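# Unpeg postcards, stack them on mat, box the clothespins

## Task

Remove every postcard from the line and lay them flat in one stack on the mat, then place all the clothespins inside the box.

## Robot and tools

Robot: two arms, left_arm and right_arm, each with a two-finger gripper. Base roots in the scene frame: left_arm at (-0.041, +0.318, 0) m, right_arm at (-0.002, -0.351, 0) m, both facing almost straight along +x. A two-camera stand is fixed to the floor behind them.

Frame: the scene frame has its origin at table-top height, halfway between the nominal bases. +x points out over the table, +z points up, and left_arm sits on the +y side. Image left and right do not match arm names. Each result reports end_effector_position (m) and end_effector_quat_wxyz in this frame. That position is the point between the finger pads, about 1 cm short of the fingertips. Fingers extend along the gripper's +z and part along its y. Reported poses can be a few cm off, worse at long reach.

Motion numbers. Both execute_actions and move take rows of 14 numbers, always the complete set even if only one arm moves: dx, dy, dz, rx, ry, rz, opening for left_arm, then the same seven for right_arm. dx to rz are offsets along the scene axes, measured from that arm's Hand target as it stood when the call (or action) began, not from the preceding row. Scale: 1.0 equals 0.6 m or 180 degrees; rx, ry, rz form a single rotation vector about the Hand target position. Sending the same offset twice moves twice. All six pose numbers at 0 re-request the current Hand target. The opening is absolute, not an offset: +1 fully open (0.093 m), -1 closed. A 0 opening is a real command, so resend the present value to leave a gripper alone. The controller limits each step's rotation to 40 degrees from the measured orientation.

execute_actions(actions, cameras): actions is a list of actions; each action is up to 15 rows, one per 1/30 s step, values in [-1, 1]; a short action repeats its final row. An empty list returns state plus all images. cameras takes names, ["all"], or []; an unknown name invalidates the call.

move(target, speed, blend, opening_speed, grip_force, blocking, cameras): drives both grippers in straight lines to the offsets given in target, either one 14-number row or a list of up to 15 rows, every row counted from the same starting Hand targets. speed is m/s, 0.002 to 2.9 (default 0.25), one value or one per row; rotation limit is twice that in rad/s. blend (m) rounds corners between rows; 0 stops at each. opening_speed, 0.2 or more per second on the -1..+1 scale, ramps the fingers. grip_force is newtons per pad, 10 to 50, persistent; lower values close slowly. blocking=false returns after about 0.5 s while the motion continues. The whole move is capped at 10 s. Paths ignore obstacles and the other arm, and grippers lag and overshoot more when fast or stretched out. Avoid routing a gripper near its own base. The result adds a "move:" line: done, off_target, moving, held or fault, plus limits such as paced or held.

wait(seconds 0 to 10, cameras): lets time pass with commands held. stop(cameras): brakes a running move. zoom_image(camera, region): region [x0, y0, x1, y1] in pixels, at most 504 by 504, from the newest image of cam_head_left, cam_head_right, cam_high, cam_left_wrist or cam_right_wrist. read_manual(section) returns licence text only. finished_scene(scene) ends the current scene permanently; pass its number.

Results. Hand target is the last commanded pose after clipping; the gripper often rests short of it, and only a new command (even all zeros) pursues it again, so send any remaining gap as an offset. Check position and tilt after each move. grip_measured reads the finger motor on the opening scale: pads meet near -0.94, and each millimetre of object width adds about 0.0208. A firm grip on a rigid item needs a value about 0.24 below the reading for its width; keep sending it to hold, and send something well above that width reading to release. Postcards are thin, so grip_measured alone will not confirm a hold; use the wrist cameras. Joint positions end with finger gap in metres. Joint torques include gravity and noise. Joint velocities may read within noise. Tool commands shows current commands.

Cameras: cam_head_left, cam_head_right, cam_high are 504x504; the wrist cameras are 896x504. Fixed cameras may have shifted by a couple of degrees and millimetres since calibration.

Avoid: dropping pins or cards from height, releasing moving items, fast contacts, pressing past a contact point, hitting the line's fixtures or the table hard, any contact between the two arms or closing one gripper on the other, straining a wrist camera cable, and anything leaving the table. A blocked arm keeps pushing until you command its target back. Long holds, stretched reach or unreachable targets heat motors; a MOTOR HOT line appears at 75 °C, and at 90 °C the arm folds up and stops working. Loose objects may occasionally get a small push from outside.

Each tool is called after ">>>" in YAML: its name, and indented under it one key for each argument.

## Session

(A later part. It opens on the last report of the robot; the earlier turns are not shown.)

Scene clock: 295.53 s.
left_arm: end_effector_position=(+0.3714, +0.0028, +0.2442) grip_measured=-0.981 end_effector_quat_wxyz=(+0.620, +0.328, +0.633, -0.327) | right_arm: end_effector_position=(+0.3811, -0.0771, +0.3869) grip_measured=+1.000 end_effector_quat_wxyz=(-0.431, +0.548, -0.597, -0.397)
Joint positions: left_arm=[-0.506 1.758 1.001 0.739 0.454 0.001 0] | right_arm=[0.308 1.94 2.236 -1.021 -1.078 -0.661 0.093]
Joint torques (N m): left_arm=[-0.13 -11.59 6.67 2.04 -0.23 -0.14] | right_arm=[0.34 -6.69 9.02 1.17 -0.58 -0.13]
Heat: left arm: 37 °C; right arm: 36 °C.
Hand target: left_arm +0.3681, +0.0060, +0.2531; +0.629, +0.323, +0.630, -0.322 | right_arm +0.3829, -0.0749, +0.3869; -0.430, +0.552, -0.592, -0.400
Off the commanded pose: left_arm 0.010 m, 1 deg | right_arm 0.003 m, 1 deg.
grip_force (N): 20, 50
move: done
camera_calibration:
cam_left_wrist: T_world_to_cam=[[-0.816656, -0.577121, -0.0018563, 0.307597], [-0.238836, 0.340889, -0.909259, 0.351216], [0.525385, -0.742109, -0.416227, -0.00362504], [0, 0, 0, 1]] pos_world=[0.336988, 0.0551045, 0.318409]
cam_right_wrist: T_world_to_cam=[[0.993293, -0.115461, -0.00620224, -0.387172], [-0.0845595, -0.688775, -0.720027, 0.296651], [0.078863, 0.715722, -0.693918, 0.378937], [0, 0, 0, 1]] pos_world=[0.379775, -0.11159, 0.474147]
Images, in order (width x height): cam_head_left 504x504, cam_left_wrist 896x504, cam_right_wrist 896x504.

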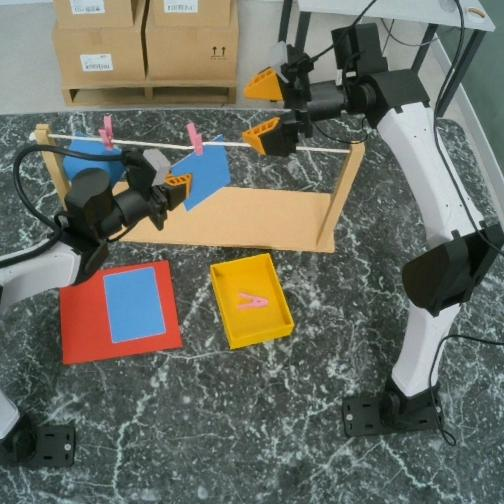

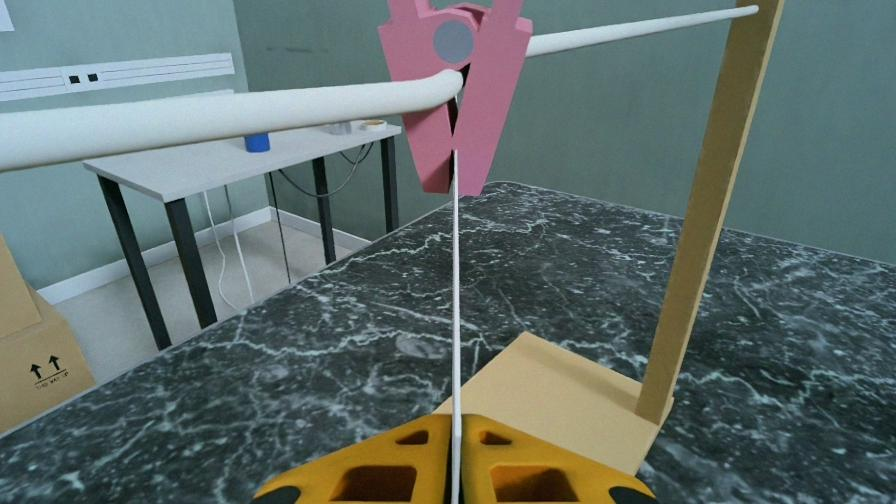

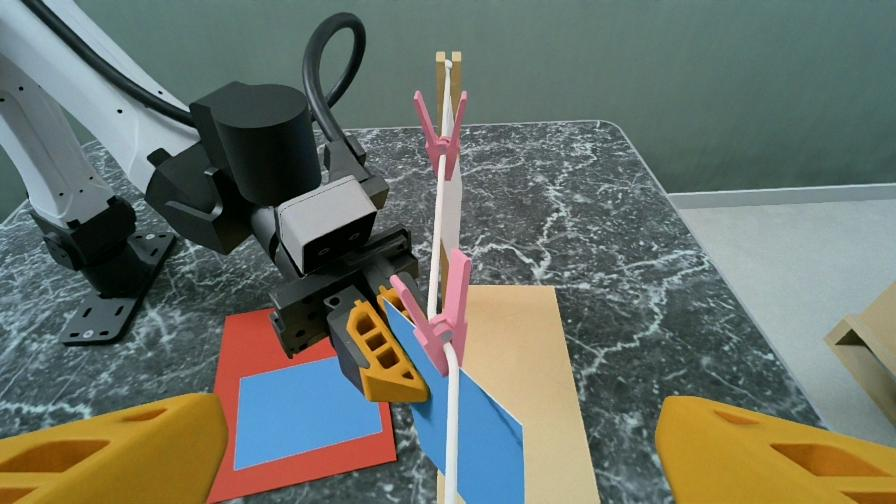

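>>> move:
  target: [0.0033, 0.009, 0.0, 0, 0, -0.0444, -1.0, 0.0137, 0.0095, -0.0503, -0.0162, 0.0004, 0.0447, 1.0]
  speed: 0.08
  cameras: ["cam_left_wrist", "cam_right_wrist"]

Scene clock: 301.03 s.
left_arm: end_effector_position=(+0.3616, +0.0073, +0.2481) grip_measured=-0.989 end_effector_quat_wxyz=(+0.598, +0.370, +0.606, -0.371) | right_arm: end_effector_position=(+0.3891, -0.0703, +0.3596) grip_measured=+1.000 end_effector_quat_wxyz=(-0.392, +0.599, -0.566, -0.410)
Joint positions: left_arm=[-0.453 1.758 1.012 0.733 0.646 0.001 0] | right_arm=[0.308 2.247 2.708 -1.461 -1.132 -0.961 0.093]
Joint torques (N m): left_arm=[1.59 -8.39 10.09 1.94 -0.04 -0.13] | right_arm=[0.21 -7.97 7.83 0.87 -0.69 -0.17]
Heat: left arm: 37 °C; right arm: 36 °C.
Hand target: left_arm +0.3700, +0.0113, +0.2531; +0.605, +0.366, +0.606, -0.365 | right_arm +0.3911, -0.0692, +0.3566; -0.386, +0.603, -0.562, -0.415
Off the commanded pose: left_arm 0.011 m, 1 deg | right_arm 0.004 m, 1 deg.
grip_force (N): 20, 50
move: off_target (left_arm)
camera_calibration:
cam_left_wrist: T_world_to_cam=[[-0.888656, -0.45857, -0.00209032, 0.327406], [-0.186641, 0.365845, -0.911769, 0.332478], [0.418875, -0.809858, -0.410699, 0.0442332], [0, 0, 0, 1]] pos_world=[0.334477, 0.0643254, 0.321994]
cam_right_wrist: T_world_to_cam=[[0.999775, 0.0210511, 0.00272656, -0.390611], [0.0171669, -0.726301, -0.687163, 0.228239], [-0.0124852, 0.687055, -0.726498, 0.399755], [0, 0, 0, 1]] pos_world=[0.391596, -0.100661, 0.448324]
Images, in order (width x height): cam_left_wrist 896x504, cam_right_wrist 896x504.

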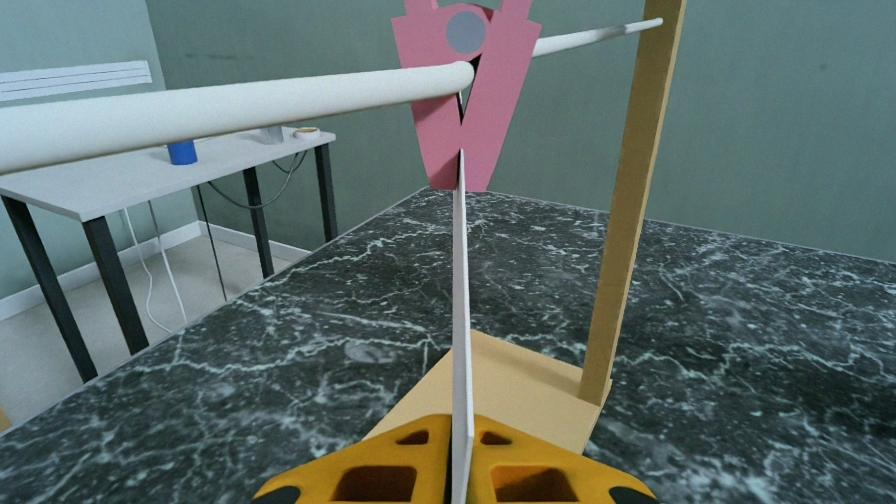

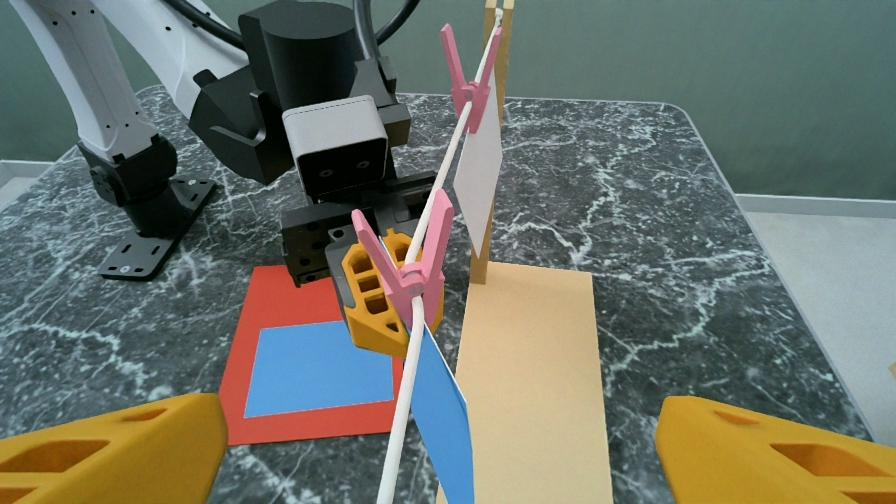

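>>> zoom_image:
  camera: "cam_right_wrist"
  region: [290, 130, 540, 380]

Scaled by 2.016 from the camera's 896x504 image, which has a finer 1280x720 frame.

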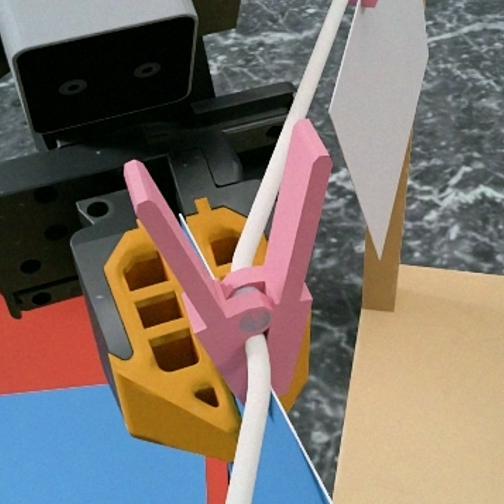

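>>> move:
  target: [0, 0, 0, 0, 0, 0, -1.0, -0.015, 0.0783, -0.0133, 0, 0, 0, 1.0]
  speed: 0.1
  cameras: ["cam_left_wrist", "cam_right_wrist"]

Scene clock: 311.60 s.
left_arm: end_effector_position=(+0.3616, +0.0073, +0.2481) grip_measured=-0.989 end_effector_quat_wxyz=(+0.598, +0.370, +0.606, -0.371) | right_arm: end_effector_position=(+0.3887, -0.0186, +0.3267) grip_measured=+1.000 end_effector_quat_wxyz=(-0.362, +0.597, -0.575, -0.426)
Joint positions: left_arm=[-0.453 1.758 1.012 0.733 0.646 0.001 0] | right_arm=[0.419 2.222 2.502 -1.205 -1.083 -0.803 0.093]
Joint torques (N m): left_arm=[1.57 -8.36 10.07 1.94 -0.04 -0.14] | right_arm=[0.18 -14.32 5.75 1.26 -0.48 -0.01]
Heat: left arm: 36 °C; right arm: 36 °C.
Hand target: left_arm +0.3700, +0.0113, +0.2531; +0.605, +0.366, +0.606, -0.365 | right_arm +0.3821, -0.0223, +0.3487; -0.386, +0.603, -0.562, -0.415
Off the commanded pose: left_arm 0.011 m, 1 deg | right_arm 0.023 m, 3 deg.
grip_force (N): 20, 50
move: off_target (left_arm, right_arm)
camera_calibration:
cam_left_wrist: T_world_to_cam=[[-0.888656, -0.45857, -0.00209032, 0.327406], [-0.186641, 0.365845, -0.911769, 0.332478], [0.418875, -0.809858, -0.410699, 0.0442332], [0, 0, 0, 1]] pos_world=[0.334477, 0.0643254, 0.321994]
cam_right_wrist: T_world_to_cam=[[0.997197, 0.0447335, -0.0599695, -0.369271], [-0.0070324, -0.741967, -0.670399, 0.246868], [-0.0744847, 0.668942, -0.739573, 0.368395], [0, 0, 0, 1]] pos_world=[0.397412, -0.0467478, 0.415811]
Images, in order (width x height): cam_left_wrist 896x504, cam_right_wrist 896x504.

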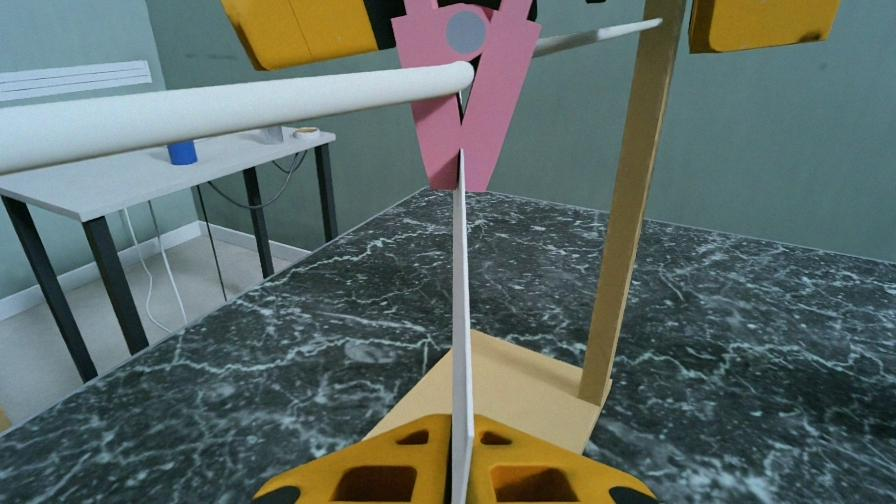

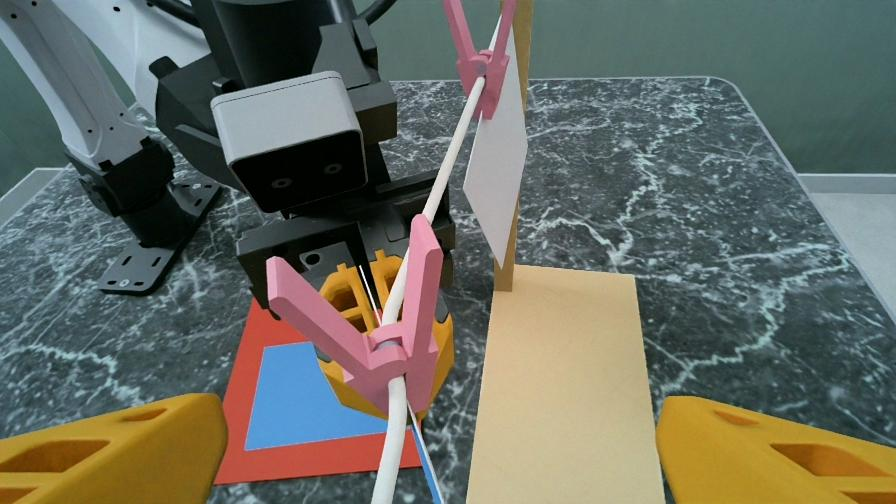

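>>> move:
  target: [0, 0, 0, 0, 0, 0, -1.0, -0.0228, 0.0, 0.0388, 0, 0, 0, 1.0]
  speed: 0.08
  cameras: ["cam_left_wrist", "cam_right_wrist"]

Scene clock: 315.53 s.
left_arm: end_effector_position=(+0.3616, +0.0073, +0.2481) grip_measured=-0.989 end_effector_quat_wxyz=(+0.598, +0.370, +0.606, -0.371) | right_arm: end_effector_position=(+0.3807, -0.0209, +0.3495) grip_measured=+1.000 end_effector_quat_wxyz=(-0.371, +0.595, -0.574, -0.423)
Joint positions: left_arm=[-0.453 1.758 1.012 0.733 0.646 0.001 0] | right_arm=[0.422 2.213 2.58 -1.25 -1.075 -0.773 0.093]
Joint torques (N m): left_arm=[1.58 -8.38 10.09 1.93 -0.04 -0.13] | right_arm=[0.99 -12.92 8.34 1.03 -0.46 -0.05]
Heat: left arm: 36 °C; right arm: 36 °C.
Hand target: left_arm +0.3700, +0.0113, +0.2531; +0.605, +0.366, +0.606, -0.365 | right_arm +0.3685, -0.0223, +0.3720; -0.386, +0.603, -0.562, -0.415
Off the commanded pose: left_arm 0.011 m, 1 deg | right_arm 0.026 m, 3 deg.
grip_force (N): 20, 50
move: off_target (left_arm, right_arm)
camera_calibration:
cam_left_wrist: T_world_to_cam=[[-0.888656, -0.45857, -0.00209032, 0.327406], [-0.186641, 0.365845, -0.911769, 0.332478], [0.418875, -0.809858, -0.410699, 0.0442332], [0, 0, 0, 1]] pos_world=[0.334477, 0.0643254, 0.321994]
cam_right_wrist: T_world_to_cam=[[0.998353, 0.0329558, -0.0469631, -0.365074], [-0.00753363, -0.736173, -0.676752, 0.262865], [-0.0568758, 0.675991, -0.734712, 0.377964], [0, 0, 0, 1]] pos_world=[0.38795, -0.0499544, 0.438444]
Images, in order (width x height): cam_left_wrist 896x504, cam_right_wrist 896x504.

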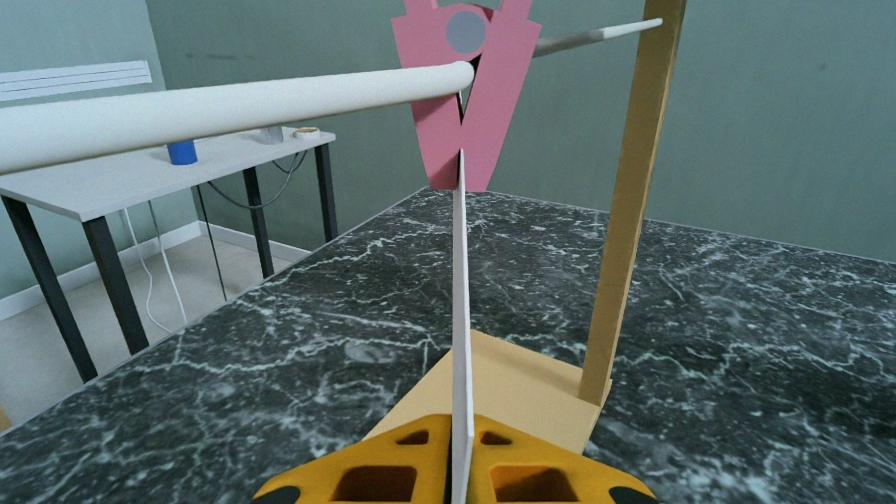

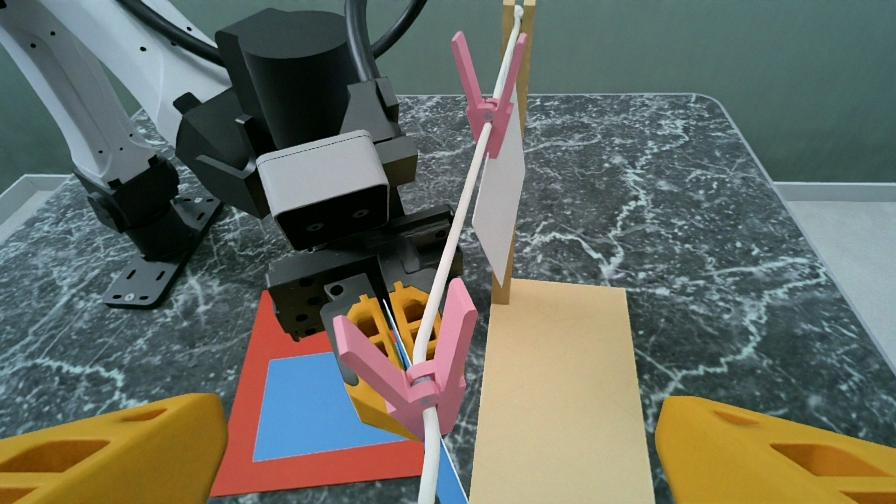

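>>> move:
  target: [0, 0, 0, 0, 0, 0, -1.0, -0.0083, 0.0563, 0.0, 0, 0, 0, 1.0]
  speed: 0.08
  cameras: ["cam_left_wrist", "cam_right_wrist"]

Scene clock: 318.00 s.
left_arm: end_effector_position=(+0.3616, +0.0073, +0.2481) grip_measured=-0.989 end_effector_quat_wxyz=(+0.598, +0.370, +0.606, -0.371) | right_arm: end_effector_position=(+0.3644, +0.0114, +0.3557) grip_measured=+1.000 end_effector_quat_wxyz=(-0.364, +0.598, -0.575, -0.424)
Joint positions: left_arm=[-0.453 1.758 1.012 0.733 0.646 0.001 0] | right_arm=[0.506 2.213 2.598 -1.191 -1.022 -0.67 0.093]
Joint torques (N m): left_arm=[1.59 -8.38 10.04 1.94 -0.04 -0.13] | right_arm=[0.47 -11.1 8.54 1.42 -0.45 -0.04]
Heat: left arm: 36 °C; right arm: 36 °C.
Hand target: left_arm +0.3700, +0.0113, +0.2531; +0.605, +0.366, +0.606, -0.365 | right_arm +0.3635, +0.0114, +0.3720; -0.386, +0.603, -0.562, -0.415
Off the commanded pose: left_arm 0.011 m, 1 deg | right_arm 0.016 m, 3 deg.
grip_force (N): 20, 50
move: off_target (left_arm, right_arm)
camera_calibration:
cam_left_wrist: T_world_to_cam=[[-0.888656, -0.45857, -0.00209032, 0.327406], [-0.186641, 0.365845, -0.911769, 0.332478], [0.418875, -0.809858, -0.410699, 0.0442332], [0, 0, 0, 1]] pos_world=[0.334477, 0.0643254, 0.321994]
cam_right_wrist: T_world_to_cam=[[0.997572, 0.0418939, -0.0556256, -0.346276], [-0.00611842, -0.742975, -0.669291, 0.287616], [-0.0693676, 0.668006, -0.740915, 0.366536], [0, 0, 0, 1]] pos_world=[0.372621, -0.0166502, 0.444809]
Images, in order (width x height): cam_left_wrist 896x504, cam_right_wrist 896x504.

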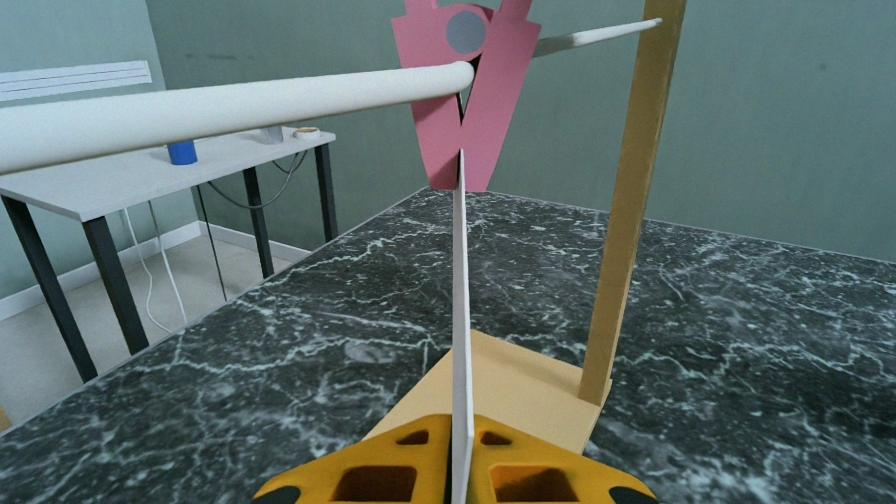

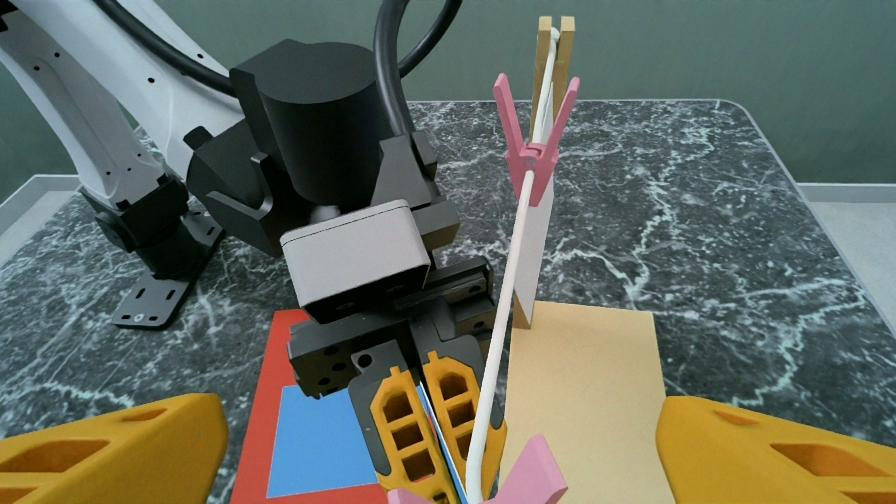

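>>> move:
  target: [0, 0, 0, 0, 0, 0, -1.0, 0.0217, 0.0, -0.0217, 0, 0, 0, 1.0]
  speed: 0.06
  cameras: ["cam_right_wrist"]

Scene clock: 319.63 s.
left_arm: end_effector_position=(+0.3616, +0.0073, +0.2481) grip_measured=-0.989 end_effector_quat_wxyz=(+0.598, +0.370, +0.606, -0.371) | right_arm: end_effector_position=(+0.3680, +0.0110, +0.3579) grip_measured=+1.000 end_effector_quat_wxyz=(-0.373, +0.599, -0.571, -0.420)
Joint positions: left_arm=[-0.453 1.758 1.012 0.733 0.646 0.001 0] | right_arm=[0.501 2.213 2.598 -1.17 -1.022 -0.672 0.093]
Joint torques (N m): left_arm=[1.59 -8.39 10.04 1.93 -0.04 -0.13] | right_arm=[-0.55 -8.4 8.39 1.44 -0.52 -0.16]
Heat: left arm: 36 °C; right arm: 36 °C.
Hand target: left_arm +0.3700, +0.0113, +0.2531; +0.605, +0.366, +0.606, -0.365 | right_arm +0.3765, +0.0114, +0.3590; -0.386, +0.602, -0.562, -0.415
Off the commanded pose: left_arm 0.011 m, 1 deg | right_arm 0.009 m, 2 deg.
grip_force (N): 20, 50
move: off_target (left_arm)
camera_calibration:
cam_right_wrist: T_world_to_cam=[[0.998631, 0.038686, -0.0352008, -0.357397], [0.00469213, -0.736552, -0.676364, 0.287324], [-0.0520931, 0.675273, -0.735726, 0.360455], [0, 0, 0, 1]] pos_world=[0.374337, -0.0179503, 0.446951]
Images, in order (width x height): cam_right_wrist 896x504.

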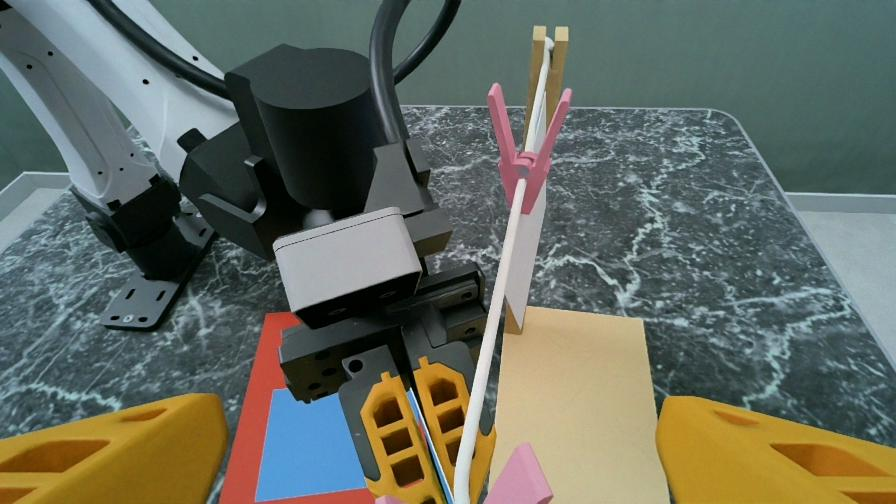

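>>> move:
  target: [0, 0, 0, 0, 0, 0, -1.0, 0.01, 0.003, -0.03, 0, 0, 0, 1.0]
  speed: 0.06
  cameras: ["cam_right_wrist", "cam_left_wrist"]

Scene clock: 321.20 s.
left_arm: end_effector_position=(+0.3616, +0.0073, +0.2481) grip_measured=-0.989 end_effector_quat_wxyz=(+0.598, +0.370, +0.606, -0.371) | right_arm: end_effector_position=(+0.3801, +0.0174, +0.3332) grip_measured=+1.000 end_effector_quat_wxyz=(-0.371, +0.602, -0.570, -0.419)
Joint positions: left_arm=[-0.453 1.758 1.012 0.733 0.646 0.001 0] | right_arm=[0.501 2.213 2.488 -1.071 -1.022 -0.685 0.093]
Joint torques (N m): left_arm=[1.55 -8.38 10.06 1.93 -0.04 -0.13] | right_arm=[-0.72 -11.66 6.06 1.39 -0.53 -0.12]
Heat: left arm: 36 °C; right arm: 36 °C.
Hand target: left_arm +0.3700, +0.0113, +0.2531; +0.605, +0.366, +0.606, -0.365 | right_arm +0.3825, +0.0132, +0.3410; -0.386, +0.603, -0.562, -0.415
Off the commanded pose: left_arm 0.011 m, 1 deg | right_arm 0.009 m, 2 deg.
grip_force (N): 20, 50
move: off_target (left_arm)
camera_calibration:
cam_left_wrist: T_world_to_cam=[[-0.888656, -0.45857, -0.00209032, 0.327406], [-0.186641, 0.365845, -0.911769, 0.332478], [0.418875, -0.809858, -0.410699, 0.0442332], [0, 0, 0, 1]] pos_world=[0.334477, 0.0643254, 0.321994]
cam_right_wrist: T_world_to_cam=[[0.998502, 0.043487, -0.0331993, -0.371243], [0.0098227, -0.739441, -0.67315, 0.272334], [-0.0538222, 0.671815, -0.738761, 0.340223], [0, 0, 0, 1]] pos_world=[0.386323, -0.0110478, 0.42234]
Images, in order (width x height): cam_left_wrist 896x504, cam_right_wrist 896x504.

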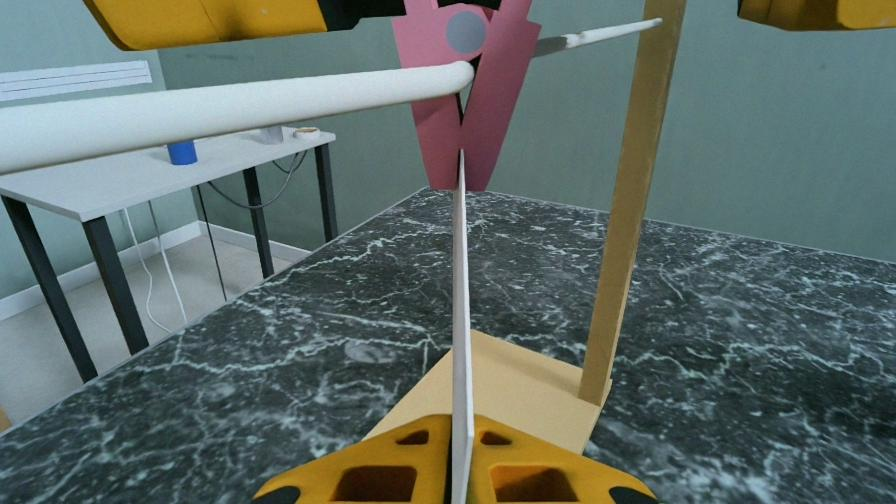

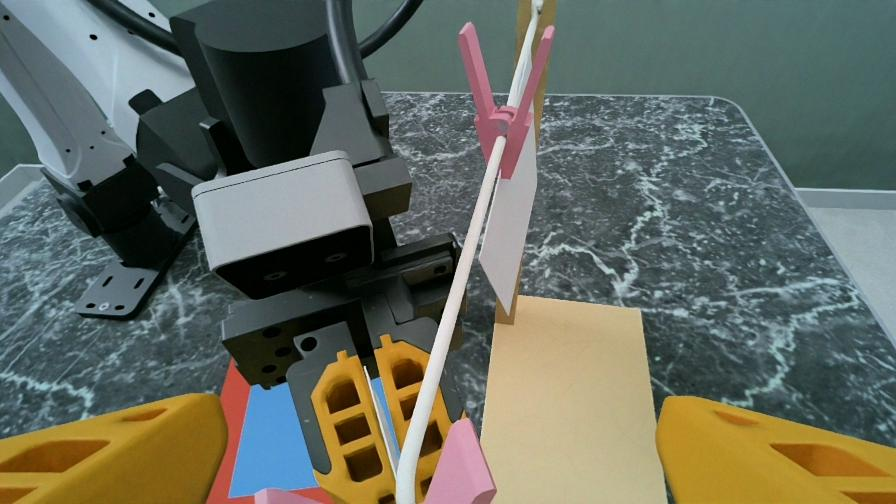

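>>> move:
  target: [0, 0, 0, 0, 0, 0, -1.0, -0.015, -0.006, 0.03, 0, 0, 0, 1.0]
  speed: 0.06
  cameras: ["cam_right_wrist"]

Scene clock: 323.00 s.
left_arm: end_effector_position=(+0.3616, +0.0073, +0.2481) grip_measured=-0.989 end_effector_quat_wxyz=(+0.598, +0.370, +0.606, -0.371) | right_arm: end_effector_position=(+0.3756, +0.0150, +0.3451) grip_measured=+1.000 end_effector_quat_wxyz=(-0.375, +0.603, -0.567, -0.418)
Joint positions: left_arm=[-0.453 1.758 1.012 0.733 0.646 0.001 0] | right_arm=[0.501 2.213 2.537 -1.109 -1.022 -0.684 0.093]
Joint torques (N m): left_arm=[1.59 -8.36 10.06 1.93 -0.04 -0.13] | right_arm=[-0.39 -11.33 8.81 1.11 -0.52 -0.03]
Heat: left arm: 36 °C; right arm: 36 °C.
Hand target: left_arm +0.3700, +0.0113, +0.2531; +0.605, +0.366, +0.606, -0.365 | right_arm +0.3735, +0.0096, +0.3590; -0.386, +0.602, -0.562, -0.415
Off the commanded pose: left_arm 0.011 m, 1 deg | right_arm 0.015 m, 1 deg.
grip_force (N): 20, 50
move: off_target (left_arm, right_arm)
camera_calibration:
cam_right_wrist: T_world_to_cam=[[0.99877, 0.0432437, -0.0242713, -0.369519], [0.0154177, -0.735976, -0.676832, 0.277646], [-0.0471319, 0.675625, -0.735737, 0.346741], [0, 0, 0, 1]] pos_world=[0.381127, -0.0139468, 0.434061]
Images, in order (width x height): cam_right_wrist 896x504.

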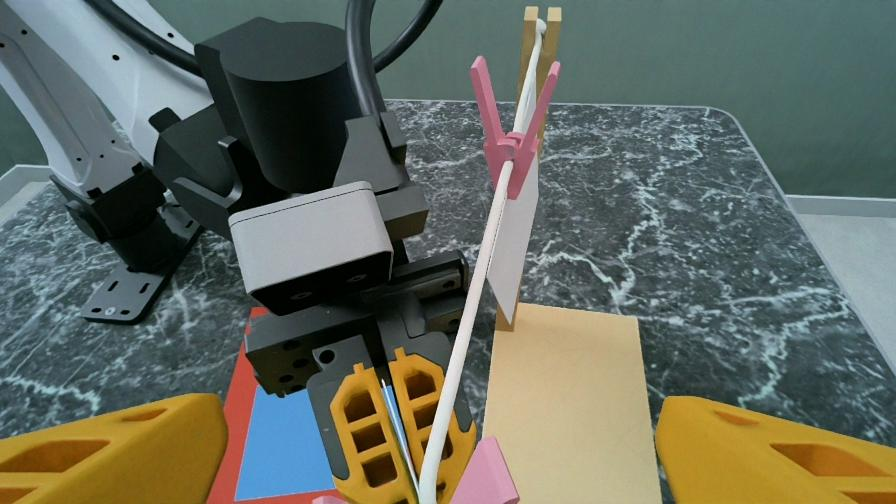

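>>> move:
  target: [0, 0, 0, 0, 0, 0, -1.0, 0, 0, 0, 0, 0, 0, -0.56]
  opening_speed: 0.8
  cameras: ["cam_right_wrist", "cam_left_wrist"]

Scene clock: 325.70 s.
left_arm: end_effector_position=(+0.3640, +0.0106, +0.2476) grip_measured=-0.989 end_effector_quat_wxyz=(+0.598, +0.368, +0.609, -0.369) | right_arm: end_effector_position=(+0.3760, +0.0142, +0.3447) grip_measured=-0.553 end_effector_quat_wxyz=(-0.375, +0.602, -0.568, -0.418)
Joint positions: left_arm=[-0.444 1.758 1.012 0.73 0.648 0.001 0] | right_arm=[0.5 2.213 2.537 -1.112 -1.022 -0.684 0.019]
Joint torques (N m): left_arm=[0.84 -8.36 10.09 1.96 -0.04 -0.13] | right_arm=[-0.4 -11.28 8.95 1.12 -0.53 -0.04]
Heat: left arm: 36 °C; right arm: 37 °C.
Hand target: left_arm +0.3701, +0.0114, +0.2531; +0.605, +0.366, +0.606, -0.365 | right_arm +0.3736, +0.0096, +0.3590; -0.386, +0.603, -0.562, -0.415
Off the commanded pose: left_arm 0.008 m, 1 deg | right_arm 0.015 m, 1 deg.
grip_force (N): 20, 50
move: off_target (right_arm)
camera_calibration:
cam_left_wrist: T_world_to_cam=[[-0.885471, -0.464695, -0.000487874, 0.329545], [-0.191347, 0.365565, -0.910905, 0.332751], [0.423471, -0.806487, -0.412615, 0.0444268], [0, 0, 0, 1]] pos_world=[0.336659, 0.0673249, 0.321597]
cam_right_wrist: T_world_to_cam=[[0.99879, 0.0413041, -0.0266769, -0.369093], [0.012418, -0.73685, -0.675942, 0.27766], [-0.0475761, 0.674793, -0.736472, 0.347495], [0, 0, 0, 1]] pos_world=[0.381732, -0.0146485, 0.433756]
Images, in order (width x height): cam_left_wrist 896x504, cam_right_wrist 896x504.

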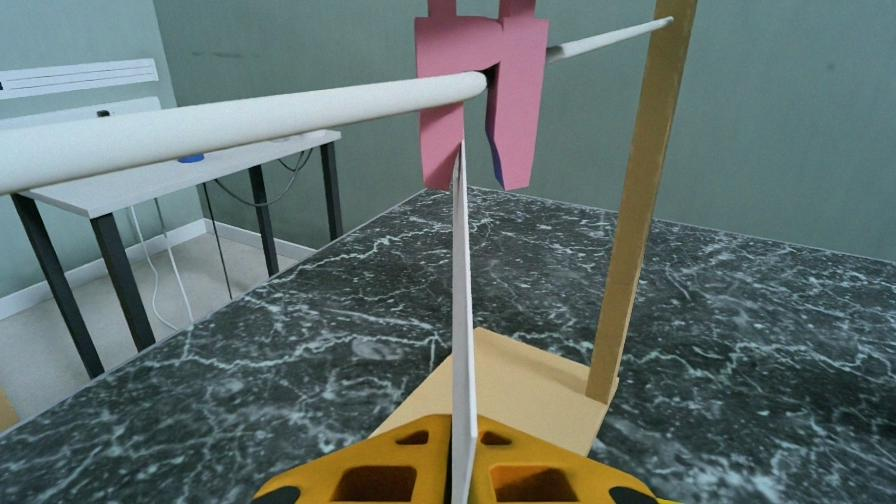

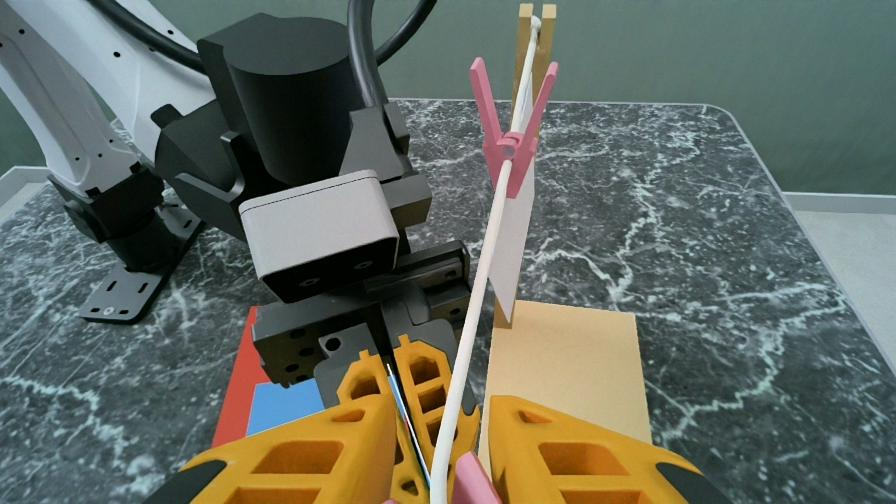

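>>> move:
  target:
    - [0, 0, 0, 0, 0, 0, -1.0, 0, 0, 0, 0, 0, 0, -0.62]
    - [0, 0, 0, 0, 0, 0, -1.0, 0, -0.0, 0.1, 0, 0, 0, -0.62]
  speed: 0.1
  cameras: ["cam_right_wrist", "cam_left_wrist", "cam_head_left"]

Scene clock: 328.27 s.
left_arm: end_effector_position=(+0.3640, +0.0106, +0.2476) grip_measured=-0.989 end_effector_quat_wxyz=(+0.598, +0.368, +0.609, -0.369) | right_arm: end_effector_position=(+0.3776, +0.0095, +0.3929) grip_measured=-0.611 end_effector_quat_wxyz=(-0.402, +0.564, -0.591, -0.415)
Joint positions: left_arm=[-0.444 1.758 1.012 0.73 0.648 0.001 0] | right_arm=[0.498 2.277 2.823 -1.184 -0.977 -0.512 0.016]
Joint torques (N m): left_arm=[0.8 -8.35 10.11 1.96 -0.05 -0.13] | right_arm=[-0.13 -10.59 9.62 1.72 -0.84 0.02]
Heat: left arm: 36 °C; right arm: 37 °C.
Hand target: left_arm +0.3701, +0.0114, +0.2531; +0.605, +0.366, +0.606, -0.365 | right_arm +0.3736, +0.0096, +0.4189; -0.386, +0.602, -0.562, -0.415
Off the commanded pose: left_arm 0.008 m, 1 deg | right_arm 0.026 m, 6 deg.
elbow stopped short (right arm): the move would have taken joint 3 (elbow) straighter than the controller allows.
grip_force (N): 20, 50
move: off_target (right_arm)
camera_calibration:
cam_left_wrist: T_world_to_cam=[[-0.885471, -0.464695, -0.000487874, 0.329545], [-0.191347, 0.365565, -0.910905, 0.332751], [0.423471, -0.806487, -0.412615, 0.0444268], [0, 0, 0, 1]] pos_world=[0.336659, 0.0673249, 0.321597]
cam_right_wrist: T_world_to_cam=[[0.997756, -0.0529958, -0.0409227, -0.362203], [-0.0664309, -0.707051, -0.704036, 0.347321], [0.00837653, 0.705174, -0.708985, 0.353958], [0, 0, 0, 1]] pos_world=[0.381498, -0.0232237, 0.480655]
Images, in order (width x height): cam_head_left 504x504, cam_left_wrist 896x504, cam_right_wrist 896x504.

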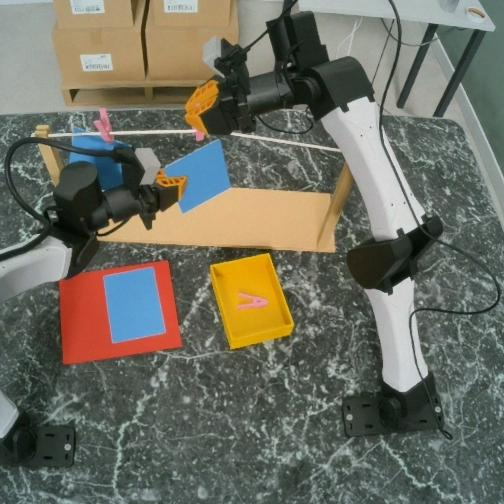

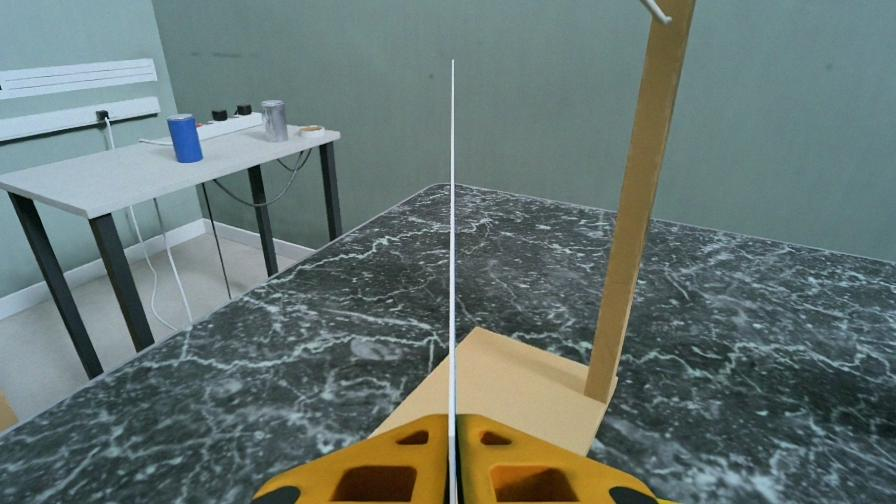

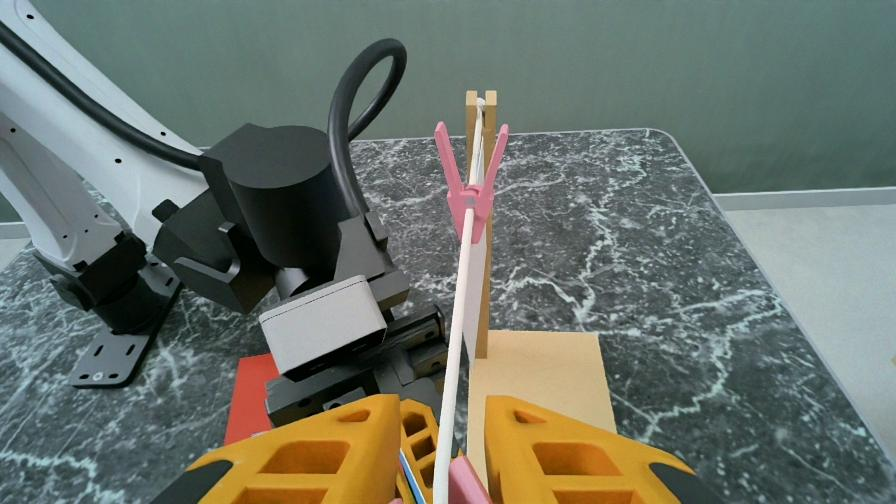

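>>> zoom_image:
  camera: "cam_right_wrist"
  region: [340, 340, 540, 504]

>>> zoom_image:
  camera: "cam_head_left"
  region: [120, 80, 280, 240]

Scaled by 2.520 from the camera's 896x504 image, which has a finer 1280x720 frame.

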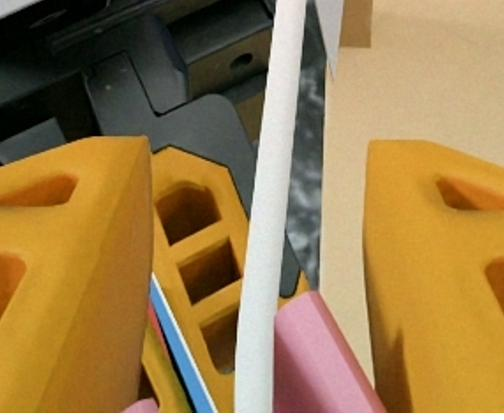

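Scaled by 3.150 from the camera's 504x504 image, which has a finer 720x720 frame.

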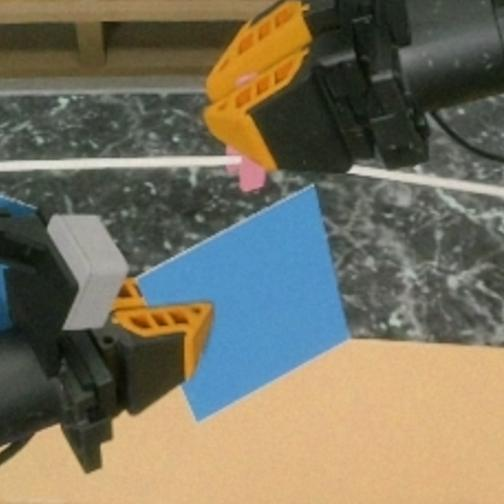

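>>> move:
  target: [0, 0, 0, 0, 0, 0, -1.0, 0, 0, -0.03, 0, 0, 0, -0.74]
  speed: 0.05
  opening_speed: 0.3
  cameras: ["cam_right_wrist", "cam_head_left"]

>>> zoom_image:
  camera: "cam_head_left"
  region: [120, 80, 280, 240]

Scene clock: 330.90 s.
left_arm: end_effector_position=(+0.3640, +0.0106, +0.2476) grip_measured=-0.989 end_effector_quat_wxyz=(+0.598, +0.368, +0.609, -0.369) | right_arm: end_effector_position=(+0.3770, +0.0095, +0.3897) grip_measured=-0.716 end_effector_quat_wxyz=(-0.404, +0.575, -0.582, -0.409)
Joint positions: left_arm=[-0.444 1.758 1.012 0.73 0.648 0.001 0] | right_arm=[0.498 2.283 2.83 -1.2 -0.98 -0.556 0.011]
Joint torques (N m): left_arm=[0.81 -8.34 10.11 1.96 -0.05 -0.13] | right_arm=[-0.09 -9.35 9.02 1.41 -0.84 -0.18]
Heat: left arm: 36 °C; right arm: 37 °C.
Hand target: left_arm +0.3701, +0.0114, +0.2531; +0.605, +0.366, +0.606, -0.365 | right_arm +0.3736, +0.0096, +0.4010; -0.386, +0.602, -0.562, -0.415
Off the commanded pose: left_arm 0.008 m, 1 deg | right_arm 0.012 m, 4 deg.
elbow stopped short (right arm): the move would have taken joint 3 (elbow) straighter than the controller allows.
grip_force (N): 20, 50
move: off_target (right_arm)
camera_calibration:
cam_right_wrist: T_world_to_cam=[[0.999215, -0.0367552, -0.0147628, -0.37274], [-0.0365626, -0.712557, -0.700661, 0.332434], [0.0152336, 0.700651, -0.713342, 0.350941], [0, 0, 0, 1]] pos_world=[0.379256, -0.0227085, 0.477762]
Images, in order (width x height): cam_head_left 504x504, cam_right_wrist 896x504.

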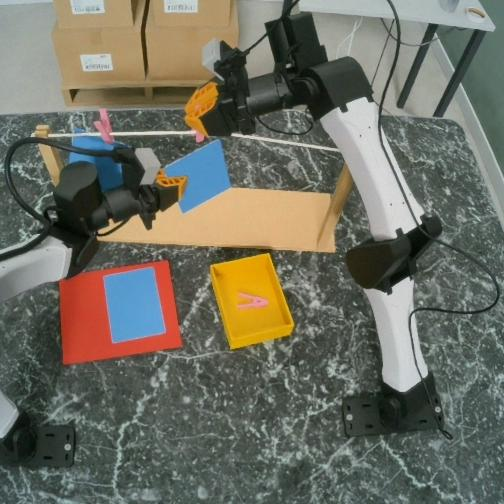

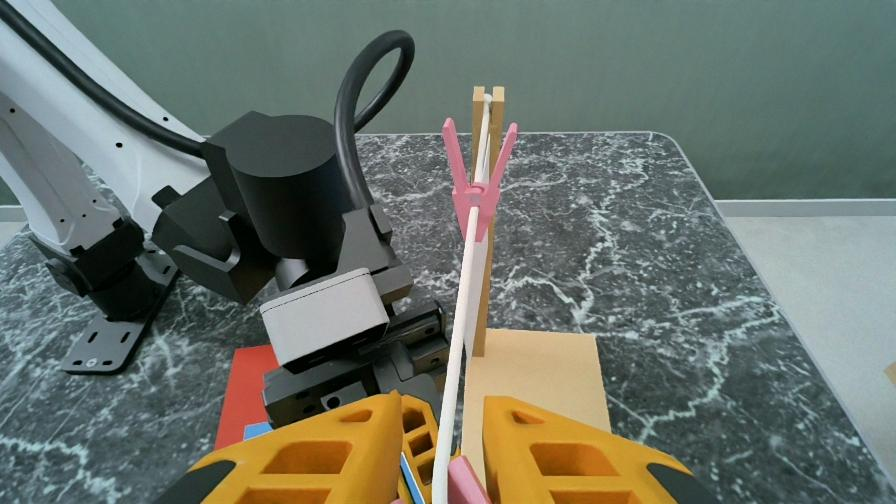

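Scaled by 3.150 from the camera's 504x504 image, which has a finer 720x720 frame.

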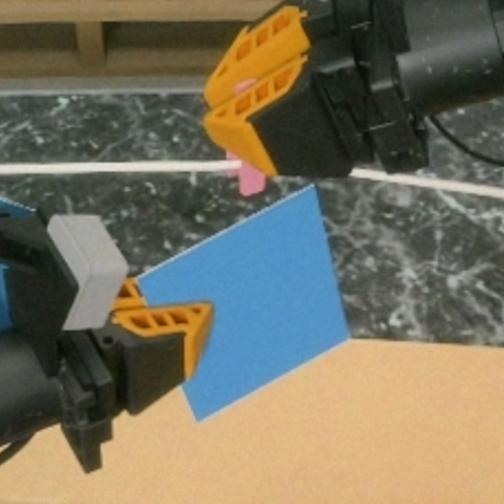

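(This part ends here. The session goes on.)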